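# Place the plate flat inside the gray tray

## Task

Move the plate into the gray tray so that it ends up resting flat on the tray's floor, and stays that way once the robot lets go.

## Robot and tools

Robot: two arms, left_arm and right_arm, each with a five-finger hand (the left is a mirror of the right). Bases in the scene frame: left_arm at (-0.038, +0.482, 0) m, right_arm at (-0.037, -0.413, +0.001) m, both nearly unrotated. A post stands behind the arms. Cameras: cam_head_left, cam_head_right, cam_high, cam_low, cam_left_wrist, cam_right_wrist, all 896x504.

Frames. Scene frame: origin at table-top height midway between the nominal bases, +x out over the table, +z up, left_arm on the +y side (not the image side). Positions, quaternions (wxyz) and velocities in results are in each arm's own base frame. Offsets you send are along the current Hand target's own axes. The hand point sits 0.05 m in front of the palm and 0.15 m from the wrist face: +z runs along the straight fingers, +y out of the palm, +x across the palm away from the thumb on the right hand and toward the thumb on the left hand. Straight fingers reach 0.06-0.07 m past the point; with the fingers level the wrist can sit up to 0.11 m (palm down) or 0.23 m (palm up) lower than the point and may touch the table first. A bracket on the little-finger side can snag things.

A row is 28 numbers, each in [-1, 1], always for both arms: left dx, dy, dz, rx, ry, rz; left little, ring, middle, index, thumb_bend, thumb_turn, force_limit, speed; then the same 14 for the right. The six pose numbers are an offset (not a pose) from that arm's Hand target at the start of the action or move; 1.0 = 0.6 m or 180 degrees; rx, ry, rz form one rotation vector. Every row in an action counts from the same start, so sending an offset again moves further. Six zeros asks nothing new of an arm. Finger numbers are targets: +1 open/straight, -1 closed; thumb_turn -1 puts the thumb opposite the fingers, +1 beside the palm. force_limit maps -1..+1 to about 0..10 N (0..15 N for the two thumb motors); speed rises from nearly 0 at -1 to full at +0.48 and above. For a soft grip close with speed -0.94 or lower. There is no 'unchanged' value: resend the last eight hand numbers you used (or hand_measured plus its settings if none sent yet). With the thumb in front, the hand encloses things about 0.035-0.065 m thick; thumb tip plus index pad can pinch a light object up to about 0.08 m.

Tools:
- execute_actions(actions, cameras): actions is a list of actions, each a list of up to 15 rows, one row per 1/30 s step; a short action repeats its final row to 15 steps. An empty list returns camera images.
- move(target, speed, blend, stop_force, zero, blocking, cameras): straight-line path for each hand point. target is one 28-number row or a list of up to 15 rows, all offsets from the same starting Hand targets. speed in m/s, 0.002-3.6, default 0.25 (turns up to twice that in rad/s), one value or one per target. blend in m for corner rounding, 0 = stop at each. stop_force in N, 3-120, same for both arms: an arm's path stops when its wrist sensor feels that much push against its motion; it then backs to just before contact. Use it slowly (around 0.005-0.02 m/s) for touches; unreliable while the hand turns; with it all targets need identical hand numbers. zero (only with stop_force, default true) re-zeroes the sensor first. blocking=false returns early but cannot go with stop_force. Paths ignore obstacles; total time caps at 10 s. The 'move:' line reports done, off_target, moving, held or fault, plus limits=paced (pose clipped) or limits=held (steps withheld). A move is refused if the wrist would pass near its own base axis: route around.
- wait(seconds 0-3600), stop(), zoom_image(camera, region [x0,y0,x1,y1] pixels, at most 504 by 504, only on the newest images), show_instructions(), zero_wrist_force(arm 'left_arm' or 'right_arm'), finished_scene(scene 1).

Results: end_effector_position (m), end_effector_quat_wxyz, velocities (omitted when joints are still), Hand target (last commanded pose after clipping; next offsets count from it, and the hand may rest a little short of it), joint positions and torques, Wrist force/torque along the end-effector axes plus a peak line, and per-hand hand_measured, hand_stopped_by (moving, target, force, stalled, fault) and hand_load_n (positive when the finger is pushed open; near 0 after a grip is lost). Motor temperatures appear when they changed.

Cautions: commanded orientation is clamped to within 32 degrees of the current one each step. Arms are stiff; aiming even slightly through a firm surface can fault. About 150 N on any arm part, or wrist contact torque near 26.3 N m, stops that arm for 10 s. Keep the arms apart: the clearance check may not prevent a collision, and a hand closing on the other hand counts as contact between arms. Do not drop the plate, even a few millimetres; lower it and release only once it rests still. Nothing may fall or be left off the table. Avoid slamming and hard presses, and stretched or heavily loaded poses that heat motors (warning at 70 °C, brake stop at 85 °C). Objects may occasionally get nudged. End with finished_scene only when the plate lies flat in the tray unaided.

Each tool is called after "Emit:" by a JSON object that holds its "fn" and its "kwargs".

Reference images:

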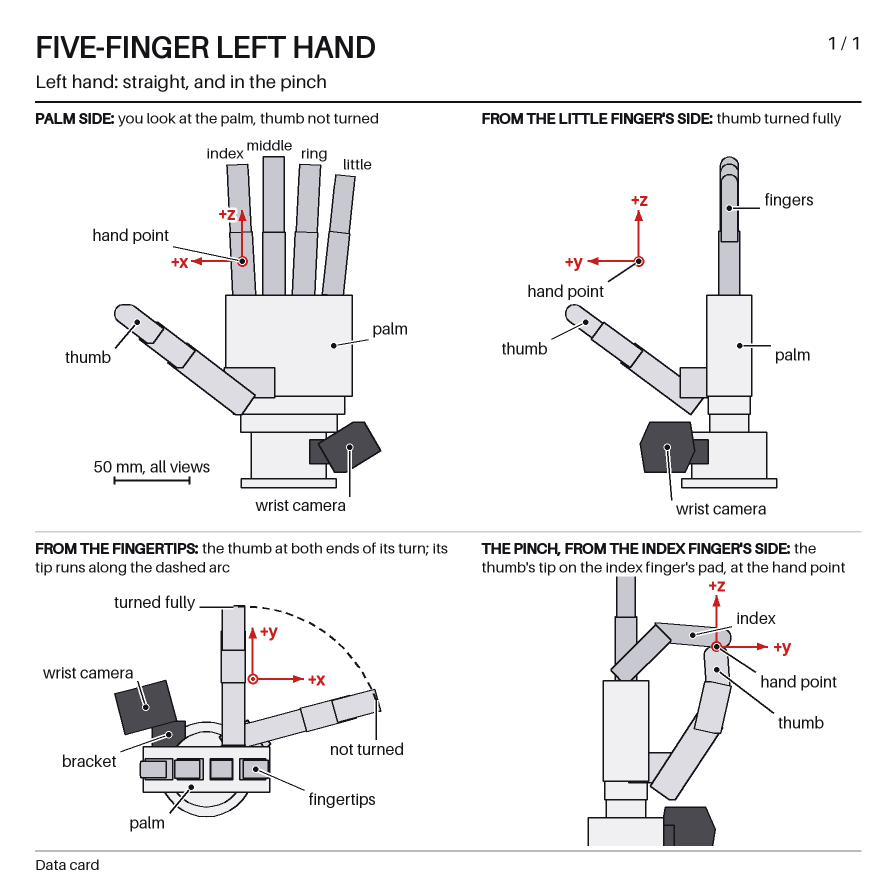

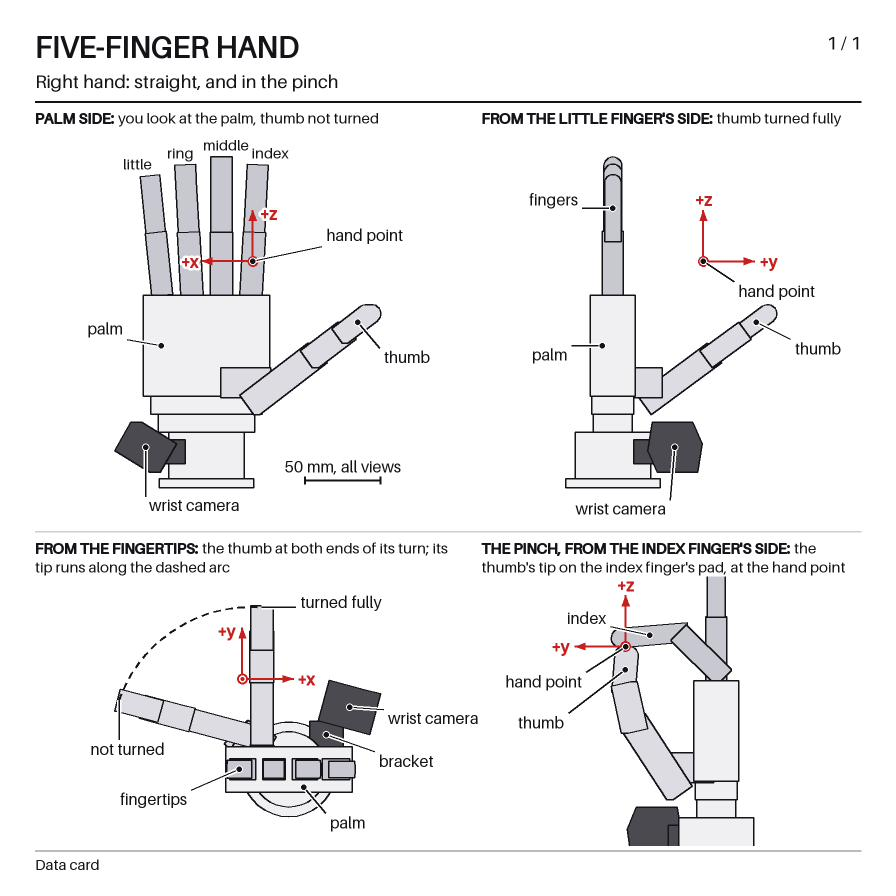

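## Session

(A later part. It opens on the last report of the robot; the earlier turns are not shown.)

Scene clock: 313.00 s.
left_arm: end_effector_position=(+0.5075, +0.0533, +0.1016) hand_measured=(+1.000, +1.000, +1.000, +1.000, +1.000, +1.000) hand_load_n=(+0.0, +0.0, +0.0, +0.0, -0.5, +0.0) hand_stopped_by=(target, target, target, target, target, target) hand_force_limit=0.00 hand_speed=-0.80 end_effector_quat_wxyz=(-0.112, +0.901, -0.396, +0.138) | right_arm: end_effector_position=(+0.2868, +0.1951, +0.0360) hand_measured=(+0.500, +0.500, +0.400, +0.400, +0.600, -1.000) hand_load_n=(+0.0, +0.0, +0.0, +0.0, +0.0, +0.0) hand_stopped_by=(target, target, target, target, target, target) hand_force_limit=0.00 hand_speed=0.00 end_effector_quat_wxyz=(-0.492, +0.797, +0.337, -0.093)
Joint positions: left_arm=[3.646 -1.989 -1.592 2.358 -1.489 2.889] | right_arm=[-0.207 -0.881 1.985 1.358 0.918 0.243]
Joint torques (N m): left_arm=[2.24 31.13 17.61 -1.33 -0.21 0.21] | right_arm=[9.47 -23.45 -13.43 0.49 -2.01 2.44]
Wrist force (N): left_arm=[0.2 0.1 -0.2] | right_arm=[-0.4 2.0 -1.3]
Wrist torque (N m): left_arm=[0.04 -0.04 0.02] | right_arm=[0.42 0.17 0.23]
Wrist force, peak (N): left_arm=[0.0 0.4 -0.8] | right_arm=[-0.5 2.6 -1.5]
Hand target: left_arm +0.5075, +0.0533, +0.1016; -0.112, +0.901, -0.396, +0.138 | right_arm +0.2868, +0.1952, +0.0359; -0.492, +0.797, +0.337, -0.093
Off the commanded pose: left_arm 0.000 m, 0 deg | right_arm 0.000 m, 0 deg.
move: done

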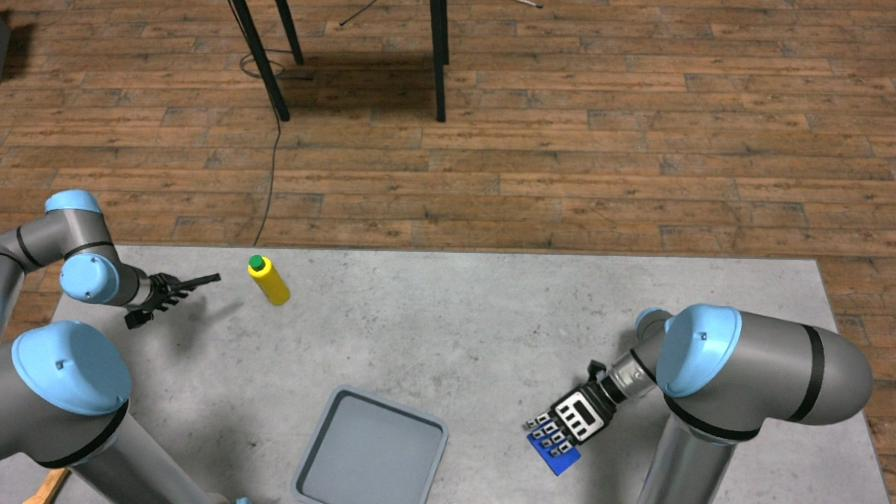

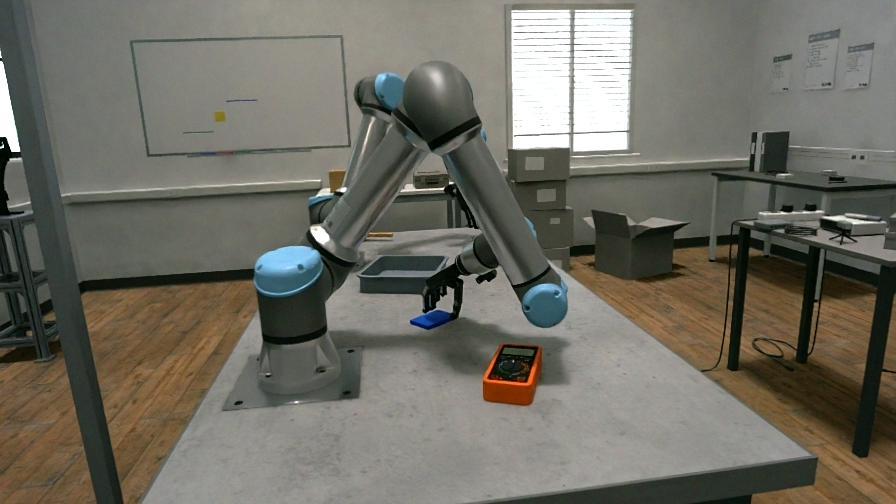

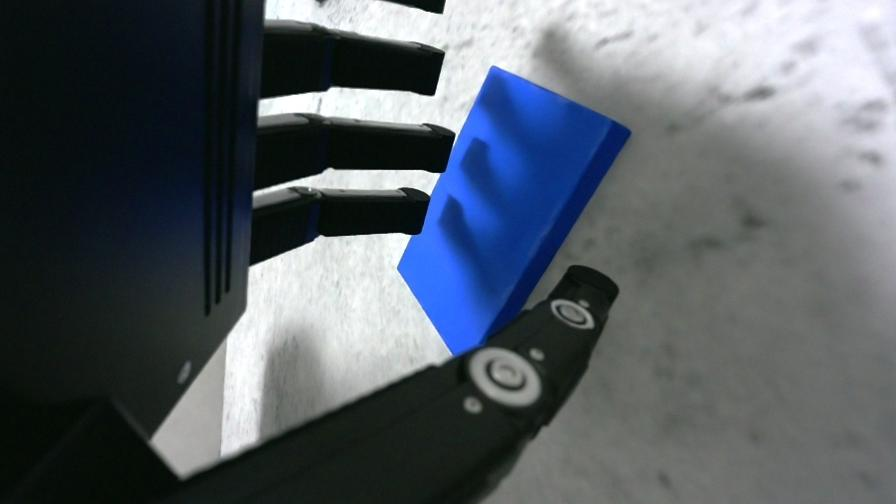

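Emit:
{"fn": "move", "kwargs": {"target": [0,0,0,0,0,0,1,1,1,1,1,1,0,-0.8,0,-0.0152,0.0258,0,0,0,0.5,0.5,0.5,0.5,0.6,-1,0,0], "speed": 0.1, "cameras": ["cam_high","cam_low","cam_right_wrist"]}}

Emit:
{"fn": "zoom_image", "kwargs": {"camera": "cam_low", "region": [390, 250, 490, 350]}}

Emit:
{"fn": "zoom_image", "kwargs": {"camera": "cam_right_wrist", "region": [350, 0, 750, 400]}}

Scene clock: 336.83 s.
left_arm: end_effector_position=(+0.5075, +0.0533, +0.1016) hand_measured=(+1.000, +1.000, +1.000, +1.000, +1.000, +1.000) hand_load_n=(+0.0, +0.0, +0.0, +0.0, +0.0, +0.0) hand_stopped_by=(target, target, target, target, target, target) hand_force_limit=0.00 hand_speed=-0.80 end_effector_quat_wxyz=(-0.112, +0.901, -0.396, +0.138) | right_arm: end_effector_position=(+0.2754, +0.2089, +0.0359) hand_measured=(+0.500, +0.500, +0.500, +0.500, +0.600, -1.000) hand_load_n=(+0.0, +0.0, +0.0, +0.0, +0.5, +0.0) hand_stopped_by=(target, target, target, target, target, target) hand_force_limit=0.00 hand_speed=0.00 end_effector_quat_wxyz=(-0.492, +0.797, +0.337, -0.093)
Joint positions: left_arm=[3.646 -1.989 -1.592 2.358 -1.489 2.889] | right_arm=[-0.177 -0.893 2.011 1.329 0.895 0.267]
Joint torques (N m): left_arm=[1.95 31.93 16.97 -1.23 -0.25 0.2] | right_arm=[10.8 -45.52 0.7 0.18 -2.69 2.81]
Wrist force (N): left_arm=[0.2 0.1 -0.6] | right_arm=[-0.3 2.1 -1.4]
Wrist torque (N m): left_arm=[0.06 -0.06 0.01] | right_arm=[0.45 0.16 0.13]
Wrist force, peak (N): left_arm=[0.6 0.3 -0.5] | right_arm=[-0.5 2.5 -2.0]
Hand target: left_arm +0.5075, +0.0533, +0.1016; -0.112, +0.901, -0.396, +0.138 | right_arm +0.2753, +0.2090, +0.0359; -0.492, +0.797, +0.337, -0.093
Off the commanded pose: left_arm 0.000 m, 0 deg | right_arm 0.000 m, 0 deg.
move: done

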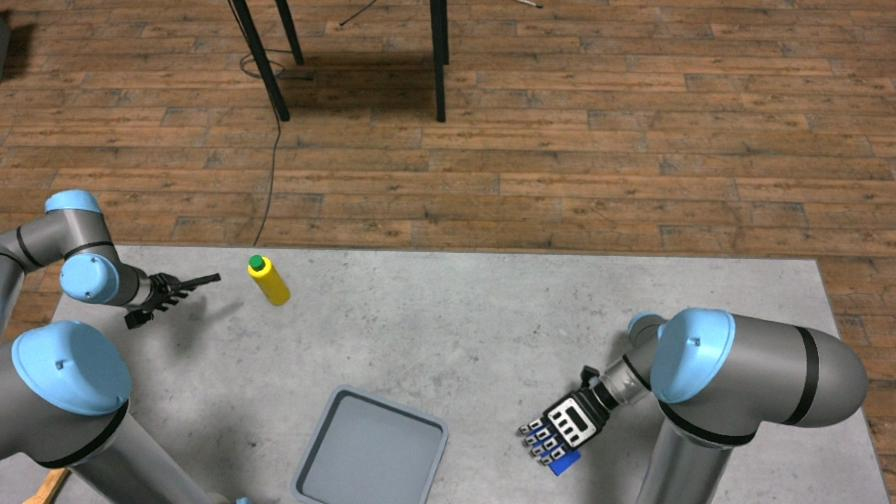

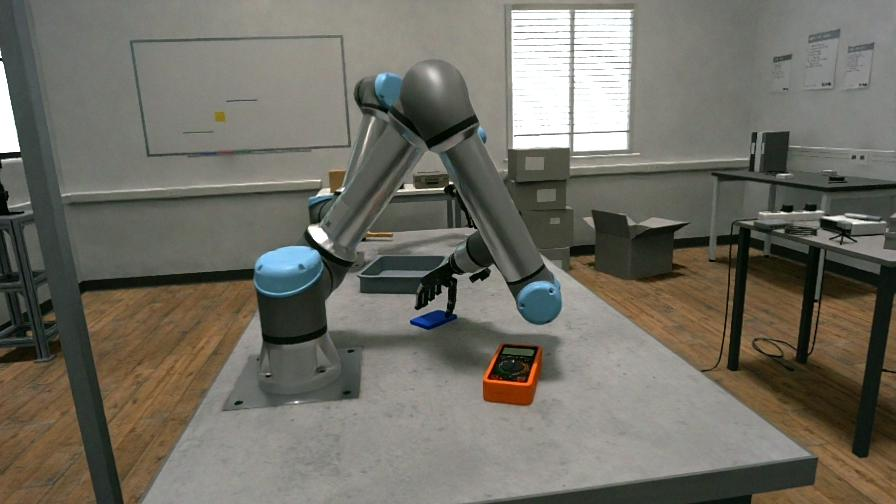

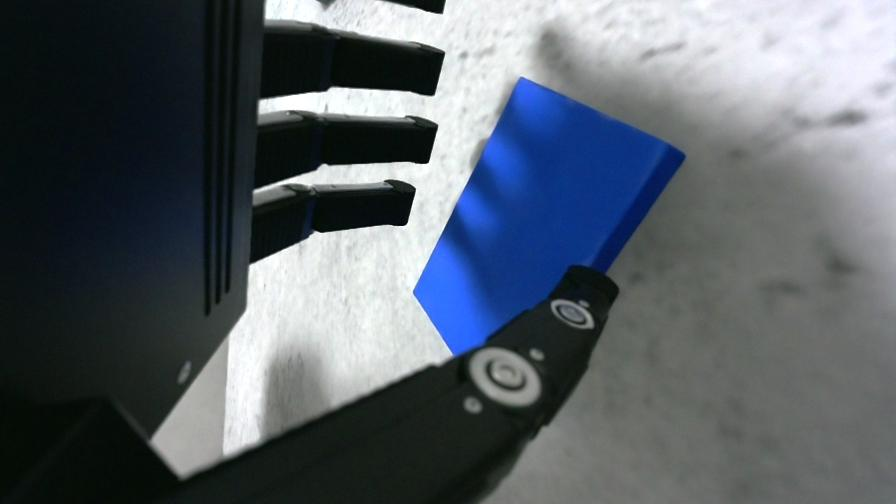

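Scaled by 5.040 from the camera's image (finer frame: 1280x720).

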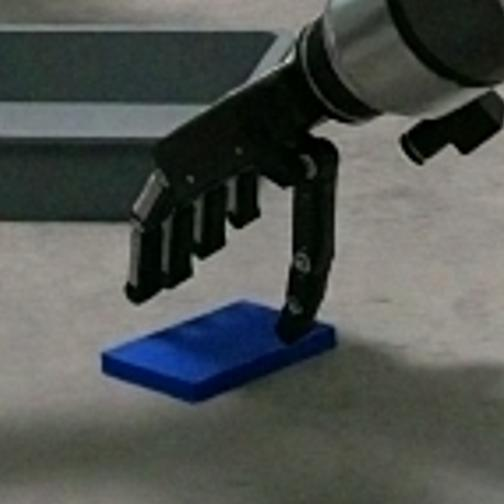

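Scaled by 1.260 from the camera's image (finer frame: 1280x720).

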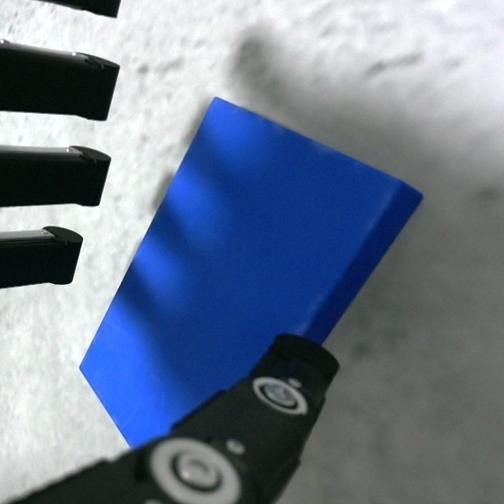

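Emit:
{"fn": "move", "kwargs": {"target": [0,0,0,0,0,0,1,1,1,1,1,1,0,-0.8,-0.00275,0.0127,0.00746,0,0,0,0.6,0.6,0.6,0.6,0.6,-1,0,0], "speed": 0.05, "cameras": ["cam_low","cam_right_wrist"]}}

Emit:
{"fn": "zoom_image", "kwargs": {"camera": "cam_low", "region": [390, 270, 470, 350]}}

Emit:
{"fn": "zoom_image", "kwargs": {"camera": "cam_right_wrist", "region": [350, 0, 750, 400]}}

Scene clock: 348.17 s.
left_arm: end_effector_position=(+0.5075, +0.0533, +0.1016) hand_measured=(+1.000, +1.000, +1.000, +1.000, +1.000, +1.000) hand_load_n=(+0.0, +0.0, +0.0, +0.0, +0.0, +0.0) hand_stopped_by=(target, target, target, target, target, target) hand_force_limit=0.00 hand_speed=-0.80 end_effector_quat_wxyz=(-0.112, +0.901, -0.396, +0.138) | right_arm: end_effector_position=(+0.2753, +0.2090, +0.0270) hand_measured=(+0.600, +0.600, +0.600, +0.600, +0.600, -1.000) hand_load_n=(+0.0, +0.0, +0.0, +0.0, +0.0, +0.0) hand_stopped_by=(target, target, target, target, target, target) hand_force_limit=0.00 hand_speed=0.00 end_effector_quat_wxyz=(-0.492, +0.797, +0.337, -0.093)
Joint positions: left_arm=[3.646 -1.989 -1.592 2.358 -1.489 2.889] | right_arm=[-0.177 -0.872 2.01 1.31 0.895 0.268]
Joint torques (N m): left_arm=[2.76 32 17.47 -1.3 -0.28 0.05] | right_arm=[2.19 -22.38 -12.83 0.17 -0.9 1.34]
Wrist force (N): left_arm=[0.1 0.4 -0.6] | right_arm=[-0.3 2.1 -1.3]
Wrist torque (N m): left_arm=[0.11 -0.04 0.00] | right_arm=[0.44 0.15 0.12]
Wrist force, peak (N): left_arm=[0.3 0.3 -0.9] | right_arm=[-0.4 2.5 -1.2]
Hand target: left_arm +0.5075, +0.0533, +0.1016; -0.112, +0.901, -0.396, +0.138 | right_arm +0.2753, +0.2090, +0.0269; -0.492, +0.797, +0.337, -0.093
Off the commanded pose: left_arm 0.000 m, 0 deg | right_arm 0.000 m, 0 deg.
move: done

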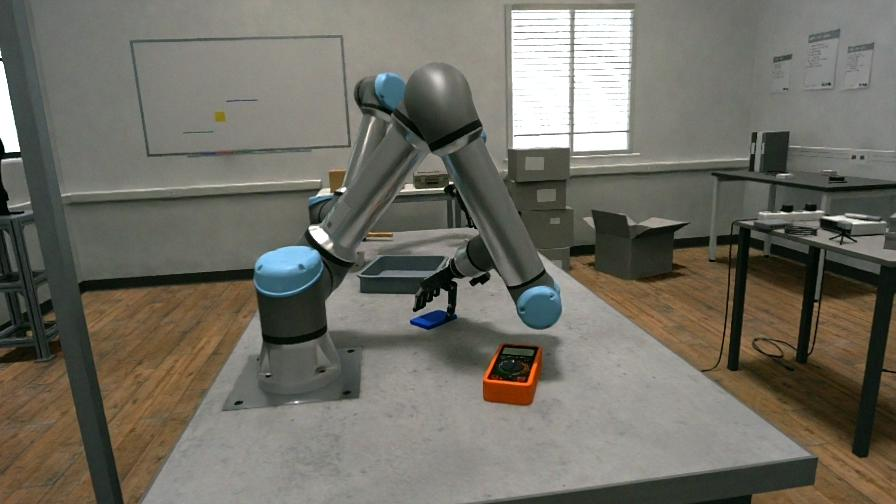

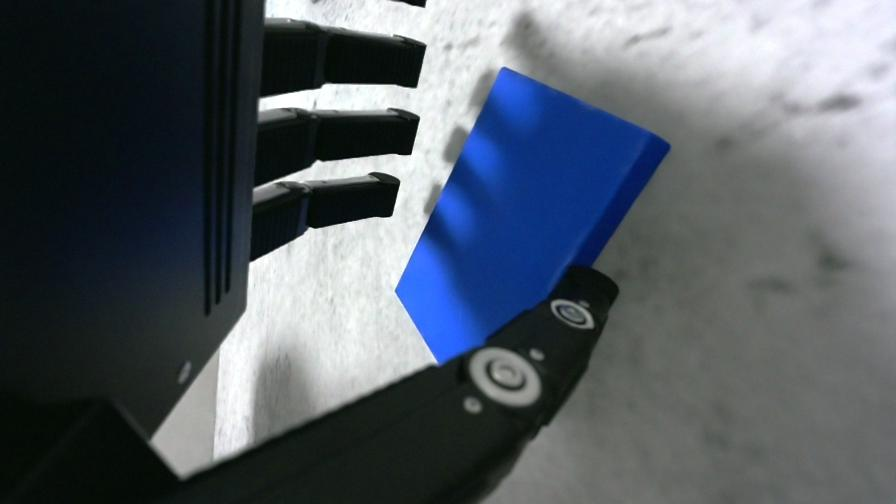

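Scaled by 6.300 from the camera's image (finer frame: 1280x720).

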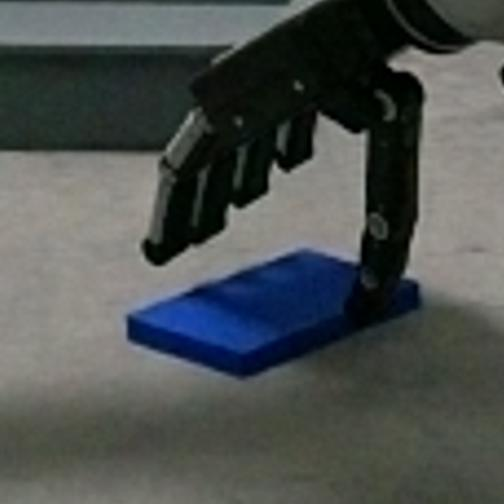

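Scaled by 1.260 from the camera's image (finer frame: 1280x720).

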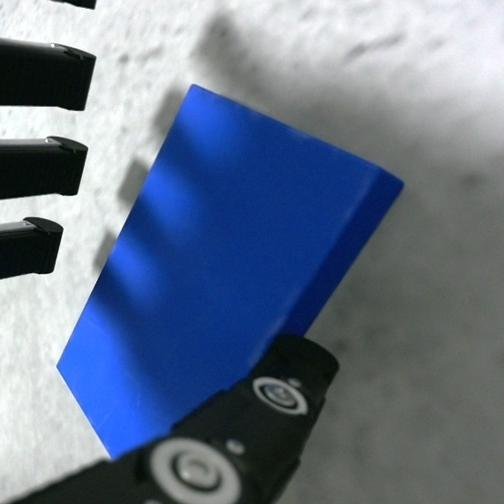

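Emit:
{"fn": "move", "kwargs": {"target": [0,0,0,0,0,0,1,1,1,1,1,1,0,-0.8,-0.0023,0.0123,0.00335,0,0,0,0.6,0.6,0.6,0.6,0.6,-1,0,0], "speed": 0.02, "stop_force": 4, "cameras": ["cam_low","cam_right_wrist"]}}

Emit:
{"fn": "zoom_image", "kwargs": {"camera": "cam_low", "region": [390, 270, 470, 350]}}

Emit:
{"fn": "zoom_image", "kwargs": {"camera": "cam_right_wrist", "region": [350, 0, 750, 400]}}

Scene clock: 363.70 s.
left_arm: end_effector_position=(+0.5075, +0.0533, +0.1016) hand_measured=(+1.000, +1.000, +1.000, +1.000, +1.000, +1.000) hand_load_n=(+0.0, +0.0, +0.0, +0.0, -0.5, +0.0) hand_stopped_by=(target, target, target, target, target, target) hand_force_limit=0.00 hand_speed=-0.80 end_effector_quat_wxyz=(-0.112, +0.901, -0.396, +0.138) | right_arm: end_effector_position=(+0.2766, +0.2074, +0.0194) hand_measured=(+0.600, +0.600, +0.600, +0.600, +0.600, -1.000) hand_load_n=(+0.0, +0.0, +0.0, +0.0, +0.5, +0.0) hand_stopped_by=(target, target, target, target, target, target) hand_force_limit=0.00 hand_speed=0.00 end_effector_quat_wxyz=(-0.492, +0.797, +0.337, -0.093)
Joint positions: left_arm=[3.646 -1.989 -1.592 2.358 -1.489 2.889] | right_arm=[-0.181 -0.852 2.005 1.297 0.898 0.265]
Joint torques (N m): left_arm=[1.55 31.16 18.31 -1.3 -0.31 0.03] | right_arm=[-12.94 -23.3 -12.75 0.25 2.06 -2.65]
Wrist force (N): left_arm=[0.3 0.0 -0.7] | right_arm=[-0.2 2.2 -1.2]
Wrist torque (N m): left_arm=[0.05 -0.07 0.02] | right_arm=[0.45 0.12 0.24]
Wrist force, peak (N): left_arm=[0.4 0.3 -0.7] | right_arm=[-0.1 2.3 -1.5]
Hand target: left_arm +0.5075, +0.0533, +0.1016; -0.112, +0.901, -0.396, +0.138 | right_arm +0.2766, +0.2074, +0.0194; -0.492, +0.797, +0.337, -0.093
Off the commanded pose: left_arm 0.000 m, 0 deg | right_arm 0.000 m, 0 deg.
move: done

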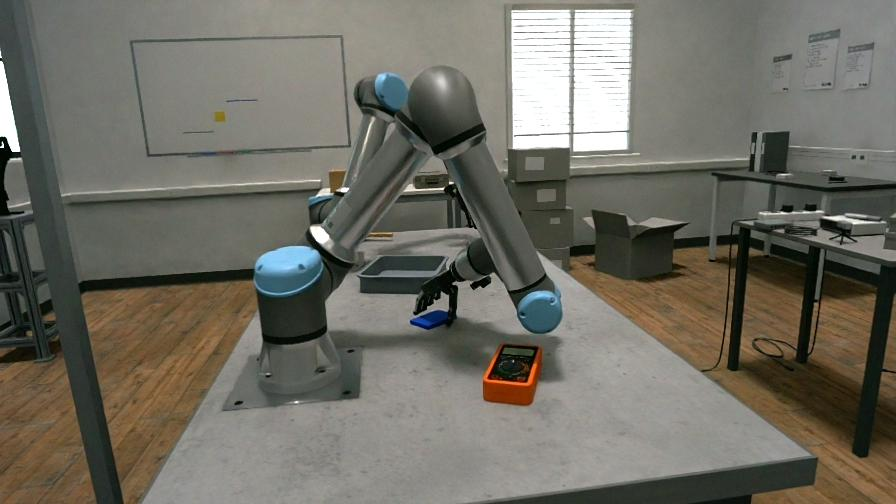

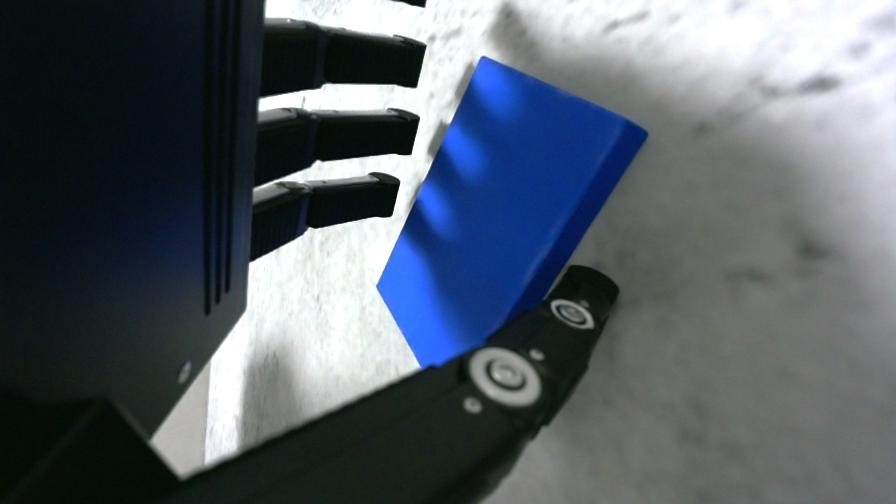

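Scaled by 6.300 from the camera's image (finer frame: 1280x720).

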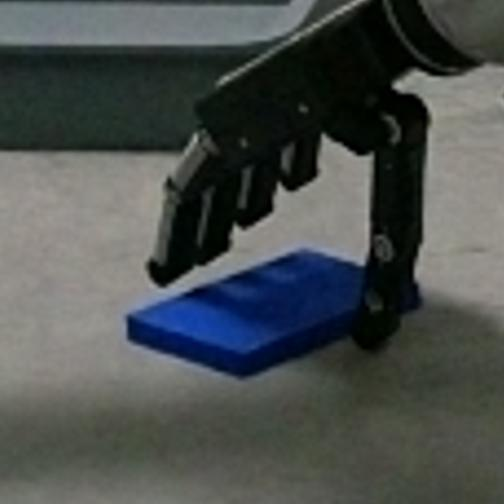

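Scaled by 1.260 from the camera's image (finer frame: 1280x720).

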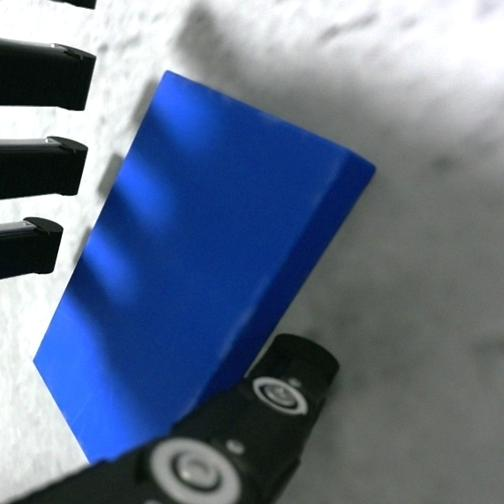

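Emit:
{"fn": "move", "kwargs": {"target": [[0,0,0,0,0,0,1,1,1,1,1,1,0,-0.8,0.00915,-0.04235,-0.02485,-0.0273,-0.0044,-0.0026,0.6,0.6,0.6,0.6,0.6,-1,0,0],[0,0,0,0,0,0,1,1,1,1,1,1,0,-0.8,0.2058,-0.0108,-0.0062,-0.0273,-0.0044,-0.0026,0.8,0.8,0.8,0.8,1,-1,0,0]], "speed": 0.15}}

Emit:
{"fn": "move", "kwargs": {"target": [0,0,0,0,0,0,1,1,1,1,1,1,0,-0.8,-0.0122,0.0565,0.0331,0,0,0,0.8,0.8,0.8,0.8,1,-1,0,0], "speed": 0.01, "stop_force": 3}}

Emit:
{"fn": "move", "kwargs": {"target": [[0,0,0,0,0,0,1,1,1,1,1,1,0,-0.8,0.0061,-0.0282,-0.0166,0,0,0,0.8,0.8,0.8,0.8,1,-1,0,0],[0,0,0,0,0,0,1,1,1,1,1,1,0,-0.8,0.00305,-0.0141,-0.0083,0,0,0,0.5,0.5,0.2,0.2,0.1,-1,0,0]], "speed": 0.1}}

Emit:
{"fn": "move", "kwargs": {"target": [0,0,0,0,0,0,1,1,1,1,1,1,0,-0.8,-0.0122,0.0565,0.0331,0,0,0,0.5,0.5,0.2,0.2,0.1,-1,0,0], "speed": 0.01, "stop_force": 3}}

Scene clock: 386.63 s.
left_arm: end_effector_position=(+0.5075, +0.0533, +0.1016) hand_measured=(+1.000, +1.000, +1.000, +1.000, +1.000, +1.000) hand_load_n=(+0.0, +0.0, +0.0, +0.0, +0.0, +0.0) hand_stopped_by=(target, target, target, target, target, target) hand_force_limit=0.00 hand_speed=-0.80 end_effector_quat_wxyz=(-0.112, +0.901, -0.396, +0.138) | right_arm: end_effector_position=(+0.3688, +0.2843, +0.0493) hand_measured=(+0.800, +0.800, +0.800, +0.800, +1.000, -1.000) hand_load_n=(+0.0, +0.0, +0.0, +0.0, +0.0, +0.0) hand_stopped_by=(target, target, target, target, target, target) hand_force_limit=0.00 hand_speed=0.00 end_effector_quat_wxyz=(-0.455, +0.816, +0.347, -0.082)
Joint positions: left_arm=[3.646 -1.989 -1.592 2.358 -1.489 2.889] | right_arm=[0.042 -0.815 1.628 1.393 0.79 0.539]
Joint torques (N m): left_arm=[2.2 30.94 19.13 -1.02 -0.2 -0.1] | right_arm=[10.83 -30.95 -18.41 4.38 -2.8 3.04]
Wrist force (N): left_arm=[0.0 0.3 -0.4] | right_arm=[-0.3 1.7 -1.4]
Wrist torque (N m): left_arm=[0.08 -0.02 0.00] | right_arm=[0.38 0.13 0.14]
Wrist force, peak (N): left_arm=[0.4 0.2 -0.8] | right_arm=[-0.5 2.8 -1.3]
Hand target: left_arm +0.5075, +0.0533, +0.1016; -0.112, +0.901, -0.396, +0.138 | right_arm +0.3688, +0.2843, +0.0493; -0.455, +0.816, +0.347, -0.082
Off the commanded pose: left_arm 0.000 m, 0 deg | right_arm 0.000 m, 0 deg.
move: done

Scene clock: 390.77 s.
left_arm: end_effector_position=(+0.5075, +0.0533, +0.1016) hand_measured=(+1.000, +1.000, +1.000, +1.000, +1.000, +1.000) hand_load_n=(+0.0, +0.0, +0.0, +0.0, +0.0, +0.0) hand_stopped_by=(target, target, target, target, target, target) hand_force_limit=0.00 hand_speed=-0.80 end_effector_quat_wxyz=(-0.112, +0.901, -0.396, +0.138) | right_arm: end_effector_position=(+0.3705, +0.2822, +0.0193) hand_measured=(+0.800, +0.800, +0.800, +0.800, +1.000, -1.000) hand_load_n=(+0.0, +0.0, +0.0, +0.0, -0.5, +0.0) hand_stopped_by=(target, target, target, target, target, target) hand_force_limit=0.00 hand_speed=0.00 end_effector_quat_wxyz=(-0.455, +0.816, +0.347, -0.082)
Joint positions: left_arm=[3.646 -1.989 -1.592 2.358 -1.489 2.889] | right_arm=[0.037 -0.761 1.627 1.343 0.793 0.534]
Joint torques (N m): left_arm=[2.31 31.32 18.7 -1.01 -0.41 0.07] | right_arm=[3.62 -52.47 -5.4 4.08 0.38 0.64]
Wrist force (N): left_arm=[0.2 0.3 -0.5] | right_arm=[-0.7 -0.7 -3.1]
Wrist torque (N m): left_arm=[0.08 -0.05 0.01] | right_arm=[0.21 0.22 0.19]
Wrist force, peak (N): left_arm=[0.6 0.2 -0.7] | right_arm=[-0.8 -4.9 -6.0]
Hand target: left_arm +0.5075, +0.0533, +0.1016; -0.112, +0.901, -0.396, +0.138 | right_arm +0.3705, +0.2822, +0.0193; -0.455, +0.816, +0.347, -0.082 (not the last commanded pose)
Off the commanded pose: left_arm 0.000 m, 0 deg | right_arm 0.010 m, 0 deg.
move: contact (right_arm)

Scene clock: 392.87 s.
left_arm: end_effector_position=(+0.5075, +0.0533, +0.1016) hand_measured=(+1.000, +1.000, +1.000, +1.000, +1.000, +1.000) hand_load_n=(+0.0, +0.0, +0.0, +0.0, +0.0, +0.0) hand_stopped_by=(target, target, target, target, target, target) hand_force_limit=0.00 hand_speed=-0.80 end_effector_quat_wxyz=(-0.112, +0.901, -0.396, +0.138) | right_arm: end_effector_position=(+0.3699, +0.2829, +0.0293) hand_measured=(+0.500, +0.500, +0.200, +0.200, +0.100, -1.000) hand_load_n=(+0.0, +0.0, +0.0, +0.0, +0.0, +0.0) hand_stopped_by=(target, target, target, target, target, target) hand_force_limit=0.00 hand_speed=0.00 end_effector_quat_wxyz=(-0.455, +0.816, +0.347, -0.082)
Joint positions: left_arm=[3.646 -1.989 -1.592 2.358 -1.489 2.889] | right_arm=[0.039 -0.779 1.628 1.359 0.792 0.536]
Joint torques (N m): left_arm=[2.46 32.25 17.85 -1.04 -0.25 0.04] | right_arm=[-12.37 -31.65 -17.53 0.56 1.74 -2.7]
Wrist force (N): left_arm=[0.2 0.0 -0.2] | right_arm=[-0.3 2.0 -1.6]
Wrist torque (N m): left_arm=[0.01 -0.03 0.01] | right_arm=[0.44 0.14 0.25]
Wrist force, peak (N): left_arm=[0.4 0.2 -0.7] | right_arm=[-0.6 -0.8 -3.4]
Hand target: left_arm +0.5075, +0.0533, +0.1016; -0.112, +0.901, -0.396, +0.138 | right_arm +0.3699, +0.2829, +0.0293; -0.455, +0.816, +0.347, -0.082
Off the commanded pose: left_arm 0.000 m, 0 deg | right_arm 0.000 m, 0 deg.
move: done

Scene clock: 394.87 s.
left_arm: end_effector_position=(+0.5075, +0.0533, +0.1016) hand_measured=(+1.000, +1.000, +1.000, +1.000, +1.000, +1.000) hand_load_n=(+0.0, +0.0, +0.0, +0.0, +0.0, +0.0) hand_stopped_by=(target, target, target, target, target, target) hand_force_limit=0.00 hand_speed=-0.80 end_effector_quat_wxyz=(-0.112, +0.901, -0.396, +0.138) | right_arm: end_effector_position=(+0.3705, +0.2823, +0.0206) hand_measured=(+0.500, +0.500, +0.200, +0.200, +0.100, -1.000) hand_load_n=(+0.0, +0.0, +0.0, +0.0, +0.0, +0.0) hand_stopped_by=(target, target, target, target, target, target) hand_force_limit=0.00 hand_speed=0.00 end_effector_quat_wxyz=(-0.455, +0.816, +0.347, -0.082)
Joint positions: left_arm=[3.646 -1.989 -1.592 2.358 -1.489 2.889] | right_arm=[0.037 -0.763 1.627 1.345 0.793 0.534]
Joint torques (N m): left_arm=[1.97 31.04 17.95 -0.95 -0.31 0.39] | right_arm=[3.7 -52.93 -5.83 4.12 0.18 1.25]
Wrist force (N): left_arm=[0.0 0.3 -0.5] | right_arm=[-0.4 -0.9 -3.2]
Wrist torque (N m): left_arm=[0.08 -0.02 0.00] | right_arm=[0.40 0.22 0.17]
Wrist force, peak (N): left_arm=[0.1 0.3 -0.8] | right_arm=[1.4 -6.1 -5.6]
Hand target: left_arm +0.5075, +0.0533, +0.1016; -0.112, +0.901, -0.396, +0.138 | right_arm +0.3704, +0.2823, +0.0206; -0.455, +0.816, +0.347, -0.082 (not the last commanded pose)
Off the commanded pose: left_arm 0.000 m, 0 deg | right_arm 0.031 m, 0 deg.
move: contact (right_arm)

Emit:
{"fn": "move", "kwargs": {"target": [[0,0,0,0,0,0,1,1,1,1,1,1,0,-0.8,0.0091,-0.04,-0.0286,-0.001,0.0044,0.0032,0.5,0.5,0.2,0.2,0.1,-1,0,0],[0,0,0,0,0,0,1,1,1,1,1,1,0,-0.8,-0.1867,-0.0812,-0.0374,-0.001,0.0044,0.0032,0.5,0.5,0.3,0.3,1,-1,0,0],[0,0,0,0,0,0,1,1,1,1,1,1,0,-0.8,-0.1928,-0.0545,-0.0183,-0.001,0.0044,0.0032,0.5,0.5,0.3,0.3,1,-1,0,0]], "speed": 0.12, "cameras": ["cam_low","cam_right_wrist"]}}

Emit:
{"fn": "zoom_image", "kwargs": {"camera": "cam_low", "region": [390, 270, 470, 350]}}

Emit:
{"fn": "zoom_image", "kwargs": {"camera": "cam_right_wrist", "region": [350, 0, 750, 400]}}

Scene clock: 416.83 s.
left_arm: end_effector_position=(+0.5075, +0.0533, +0.1016) hand_measured=(+1.000, +1.000, +1.000, +1.000, +1.000, +1.000) hand_load_n=(+0.0, +0.0, +0.0, +0.0, +0.0, +0.0) hand_stopped_by=(target, target, target, target, target, target) hand_force_limit=0.00 hand_speed=-0.80 end_effector_quat_wxyz=(-0.112, +0.901, -0.396, +0.138) | right_arm: end_effector_position=(+0.2731, +0.2118, +0.0321) hand_measured=(+0.500, +0.500, +0.300, +0.300, +1.000, -1.000) hand_load_n=(+0.0, +0.0, +0.0, +0.0, +0.0, +0.0) hand_stopped_by=(target, target, target, target, target, target) hand_force_limit=0.00 hand_speed=0.00 end_effector_quat_wxyz=(-0.456, +0.819, +0.340, -0.078)
Joint positions: left_arm=[3.646 -1.989 -1.592 2.358 -1.489 2.889] | right_arm=[-0.147 -0.944 2.024 1.243 0.9 0.363]
Joint torques (N m): left_arm=[1.85 30.96 18.75 -0.89 -0.31 0.17] | right_arm=[8.96 -22.85 -14.07 0.32 -2.22 2.64]
Wrist force (N): left_arm=[0.3 0.1 -0.8] | right_arm=[-0.3 1.8 -1.3]
Wrist torque (N m): left_arm=[0.07 -0.08 0.03] | right_arm=[0.41 0.14 0.22]
Wrist force, peak (N): left_arm=[0.3 0.1 -0.8] | right_arm=[-0.1 -1.0 -3.4]
Hand target: left_arm +0.5075, +0.0533, +0.1016; -0.112, +0.901, -0.396, +0.138 | right_arm +0.2731, +0.2118, +0.0320; -0.456, +0.819, +0.340, -0.078
Off the commanded pose: left_arm 0.000 m, 0 deg | right_arm 0.000 m, 0 deg.
move: done

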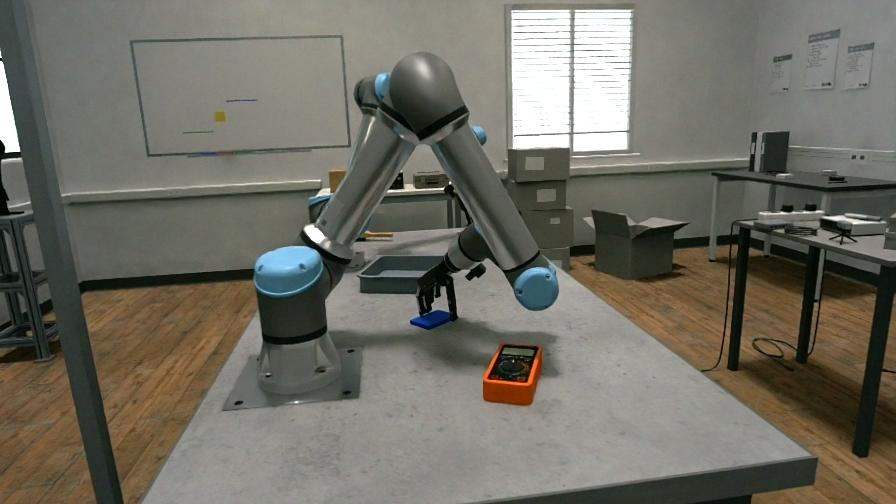

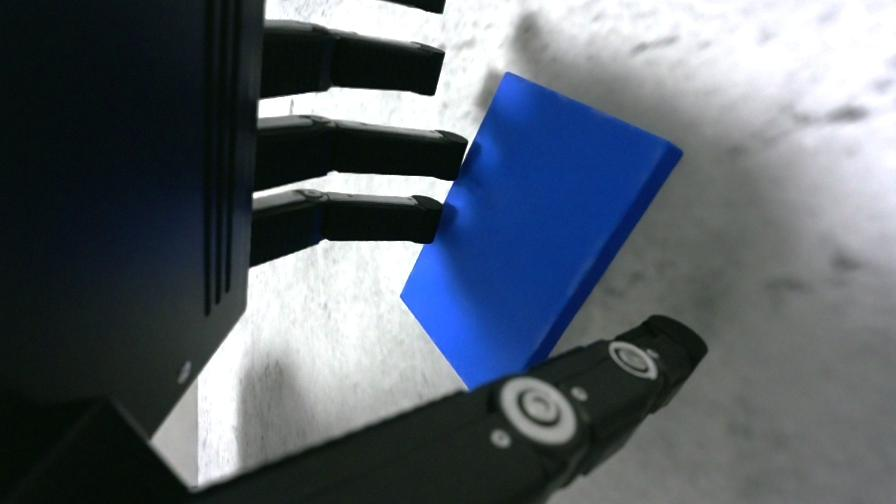

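Scaled by 6.300 from the camera's image (finer frame: 1280x720).

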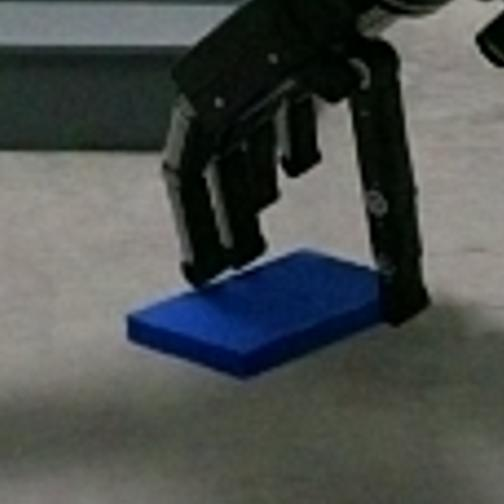

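Scaled by 1.260 from the camera's image (finer frame: 1280x720).

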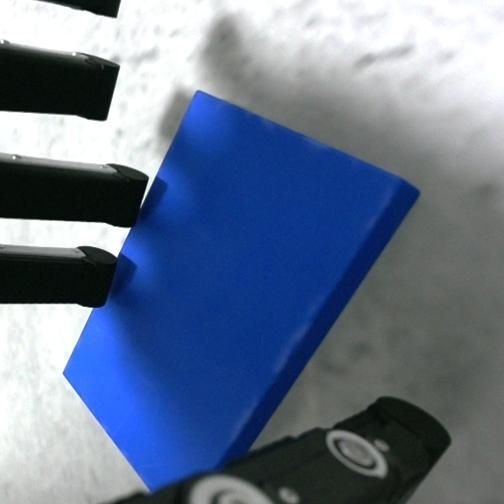

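Emit:
{"fn": "move", "kwargs": {"target": [0,0,0,0,0,0,1,1,1,1,1,1,0,-0.8,0,-0.0131,0.0183,0,0,0,0.5,0.5,0.3,0.3,1,-1,0,0], "speed": 0.06, "cameras": ["cam_low","cam_right_wrist"]}}

Emit:
{"fn": "zoom_image", "kwargs": {"camera": "cam_low", "region": [390, 270, 470, 350]}}

Emit:
{"fn": "zoom_image", "kwargs": {"camera": "cam_right_wrist", "region": [350, 0, 750, 400]}}

Scene clock: 423.60 s.
left_arm: end_effector_position=(+0.5075, +0.0533, +0.1016) hand_measured=(+1.000, +1.000, +1.000, +1.000, +1.000, +1.000) hand_load_n=(+0.0, +0.0, +0.5, +0.0, +0.0, -0.5) hand_stopped_by=(target, target, target, target, target, target) hand_force_limit=0.00 hand_speed=-0.80 end_effector_quat_wxyz=(-0.112, +0.901, -0.396, +0.138) | right_arm: end_effector_position=(+0.2645, +0.2221, +0.0320) hand_measured=(+0.500, +0.500, +0.300, +0.300, +1.000, -1.000) hand_load_n=(+0.0, +0.0, +0.5, +0.0, +0.0, +0.0) hand_stopped_by=(target, target, target, target, target, target) hand_force_limit=0.00 hand_speed=0.00 end_effector_quat_wxyz=(-0.456, +0.819, +0.340, -0.078)
Joint positions: left_arm=[3.646 -1.989 -1.592 2.358 -1.489 2.889] | right_arm=[-0.122 -0.953 2.04 1.221 0.883 0.387]
Joint torques (N m): left_arm=[2.42 31.79 17.48 -0.97 -0.41 0.14] | right_arm=[11.69 -42.93 -1.08 0.44 -3.15 3.18]
Wrist force (N): left_arm=[0.2 0.1 -0.4] | right_arm=[-0.7 1.9 -1.2]
Wrist torque (N m): left_arm=[0.05 -0.05 0.02] | right_arm=[0.39 0.19 0.10]
Wrist force, peak (N): left_arm=[0.2 0.1 -0.9] | right_arm=[-0.4 2.2 -1.7]
Hand target: left_arm +0.5075, +0.0533, +0.1016; -0.112, +0.901, -0.396, +0.138 | right_arm +0.2645, +0.2222, +0.0320; -0.456, +0.819, +0.340, -0.078
Off the commanded pose: left_arm 0.000 m, 0 deg | right_arm 0.000 m, 0 deg.
move: done

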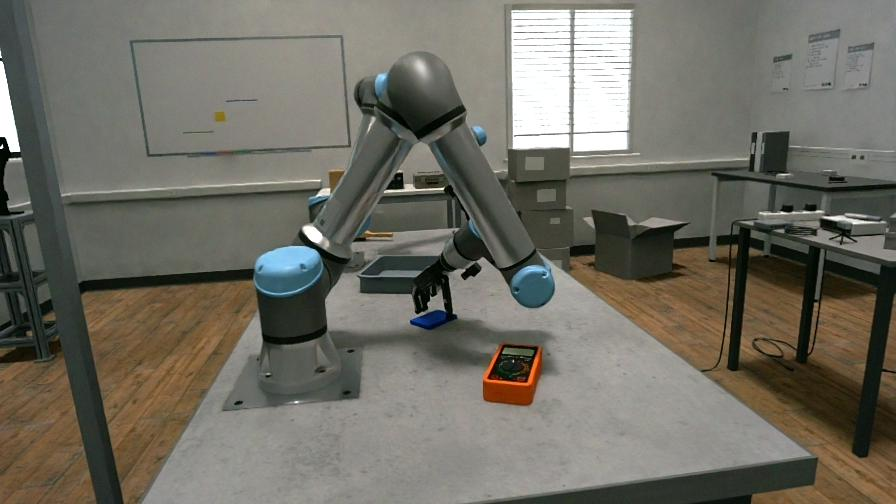

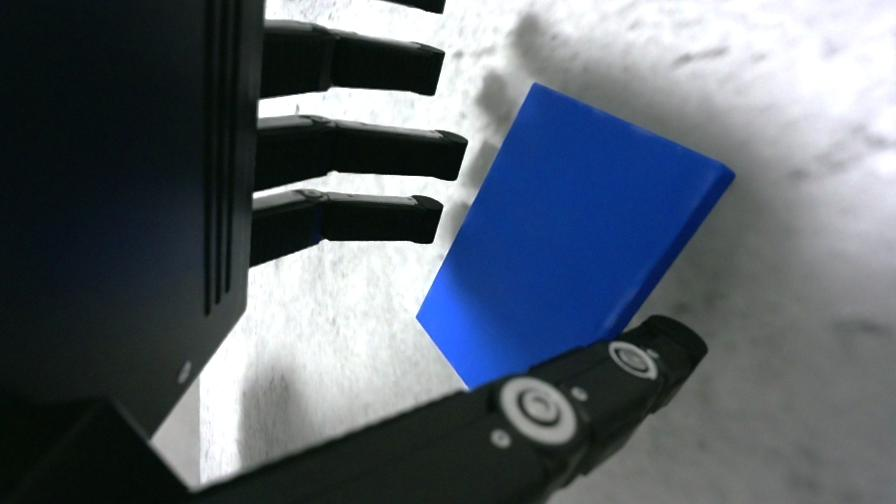

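Scaled by 6.300 from the camera's image (finer frame: 1280x720).

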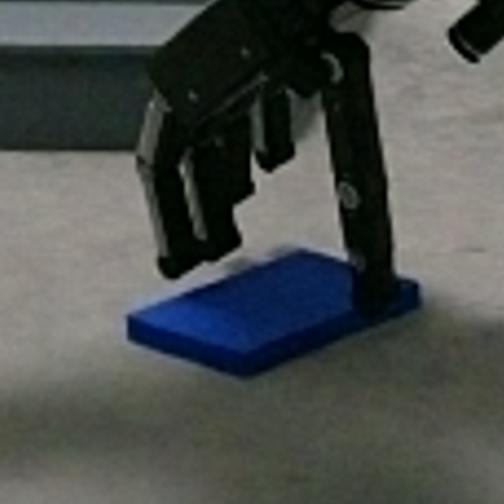

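Scaled by 1.260 from the camera's image (finer frame: 1280x720).

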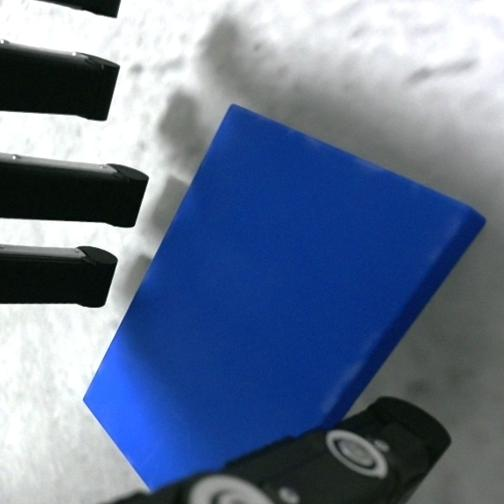

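Emit:
{"fn": "move", "kwargs": {"target": [0,0,0,0,0,0,1,1,1,1,1,1,0,-0.8,-0.00245,0.0078,0.01165,0,0,0,0.5,0.5,0.35,0.35,1,-1,0,0], "speed": 0.03, "stop_force": 4, "cameras": ["cam_low","cam_right_wrist"]}}

Emit:
{"fn": "zoom_image", "kwargs": {"camera": "cam_low", "region": [390, 270, 470, 350]}}

Emit:
{"fn": "zoom_image", "kwargs": {"camera": "cam_right_wrist", "region": [350, 0, 750, 400]}}

Scene clock: 435.23 s.
left_arm: end_effector_position=(+0.5075, +0.0533, +0.1016) hand_measured=(+1.000, +1.000, +1.000, +1.000, +1.000, +1.000) hand_load_n=(+0.0, +0.0, +0.0, +0.0, +0.0, +0.0) hand_stopped_by=(target, target, target, target, target, target) hand_force_limit=0.00 hand_speed=-0.80 end_effector_quat_wxyz=(-0.112, +0.901, -0.396, +0.138) | right_arm: end_effector_position=(+0.2626, +0.2245, +0.0240) hand_measured=(+0.500, +0.500, +0.350, +0.350, +1.000, -1.000) hand_load_n=(+0.0, -0.5, +0.0, +0.0, +0.0, +0.0) hand_stopped_by=(target, target, target, target, target, target) hand_force_limit=0.00 hand_speed=0.00 end_effector_quat_wxyz=(-0.456, +0.819, +0.340, -0.078)
Joint positions: left_arm=[3.646 -1.989 -1.592 2.358 -1.489 2.889] | right_arm=[-0.116 -0.937 2.043 1.197 0.879 0.393]
Joint torques (N m): left_arm=[2.57 30.67 18.46 -1 -0.37 0.22] | right_arm=[10.29 -21.33 0.03 0.55 -3.16 2.97]
Wrist force (N): left_arm=[0.2 -0.2 -0.5] | right_arm=[-0.2 2.0 -1.6]
Wrist torque (N m): left_arm=[0.01 -0.04 0.03] | right_arm=[0.44 0.13 0.14]
Wrist force, peak (N): left_arm=[0.0 0.3 -0.9] | right_arm=[-0.4 2.2 -1.5]
Hand target: left_arm +0.5075, +0.0533, +0.1016; -0.112, +0.901, -0.396, +0.138 | right_arm +0.2626, +0.2245, +0.0240; -0.456, +0.819, +0.340, -0.078
Off the commanded pose: left_arm 0.000 m, 0 deg | right_arm 0.000 m, 0 deg.
move: done

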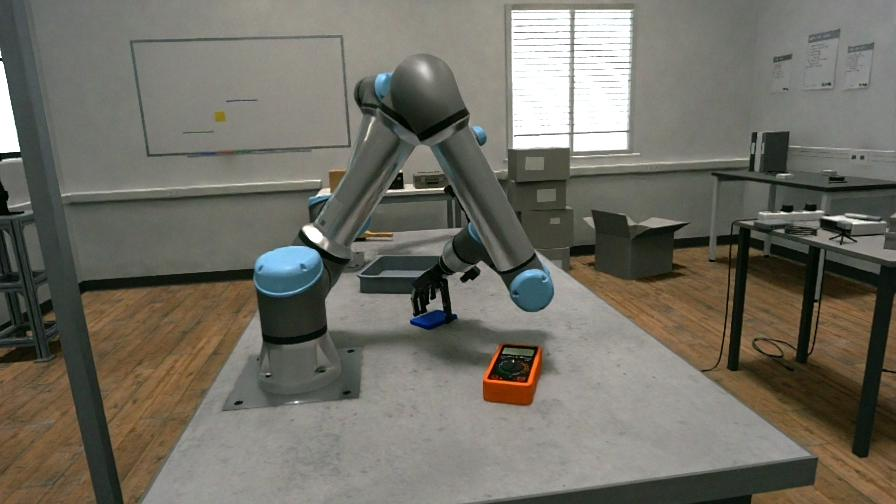

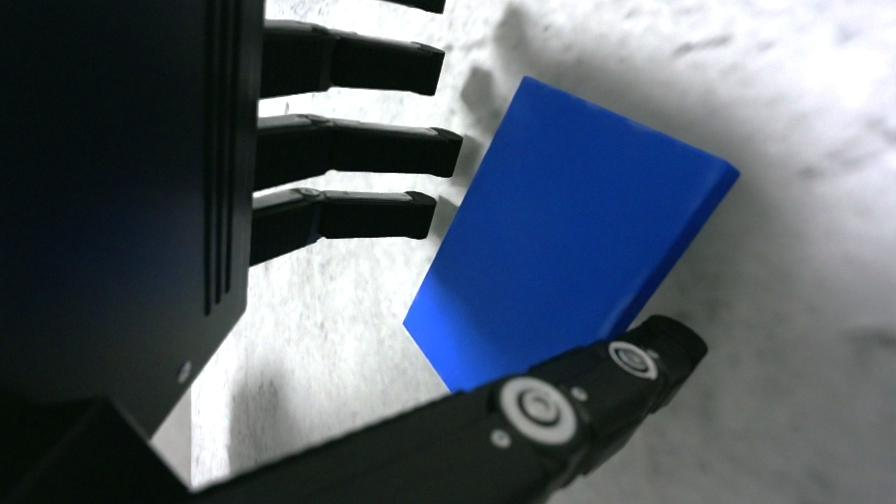

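Scaled by 6.300 from the camera's image (finer frame: 1280x720).

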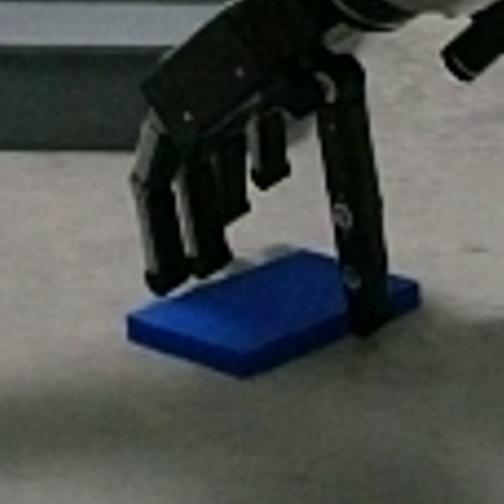

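Scaled by 1.260 from the camera's image (finer frame: 1280x720).

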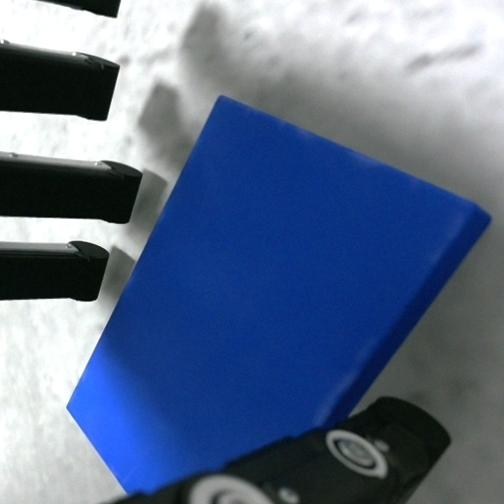

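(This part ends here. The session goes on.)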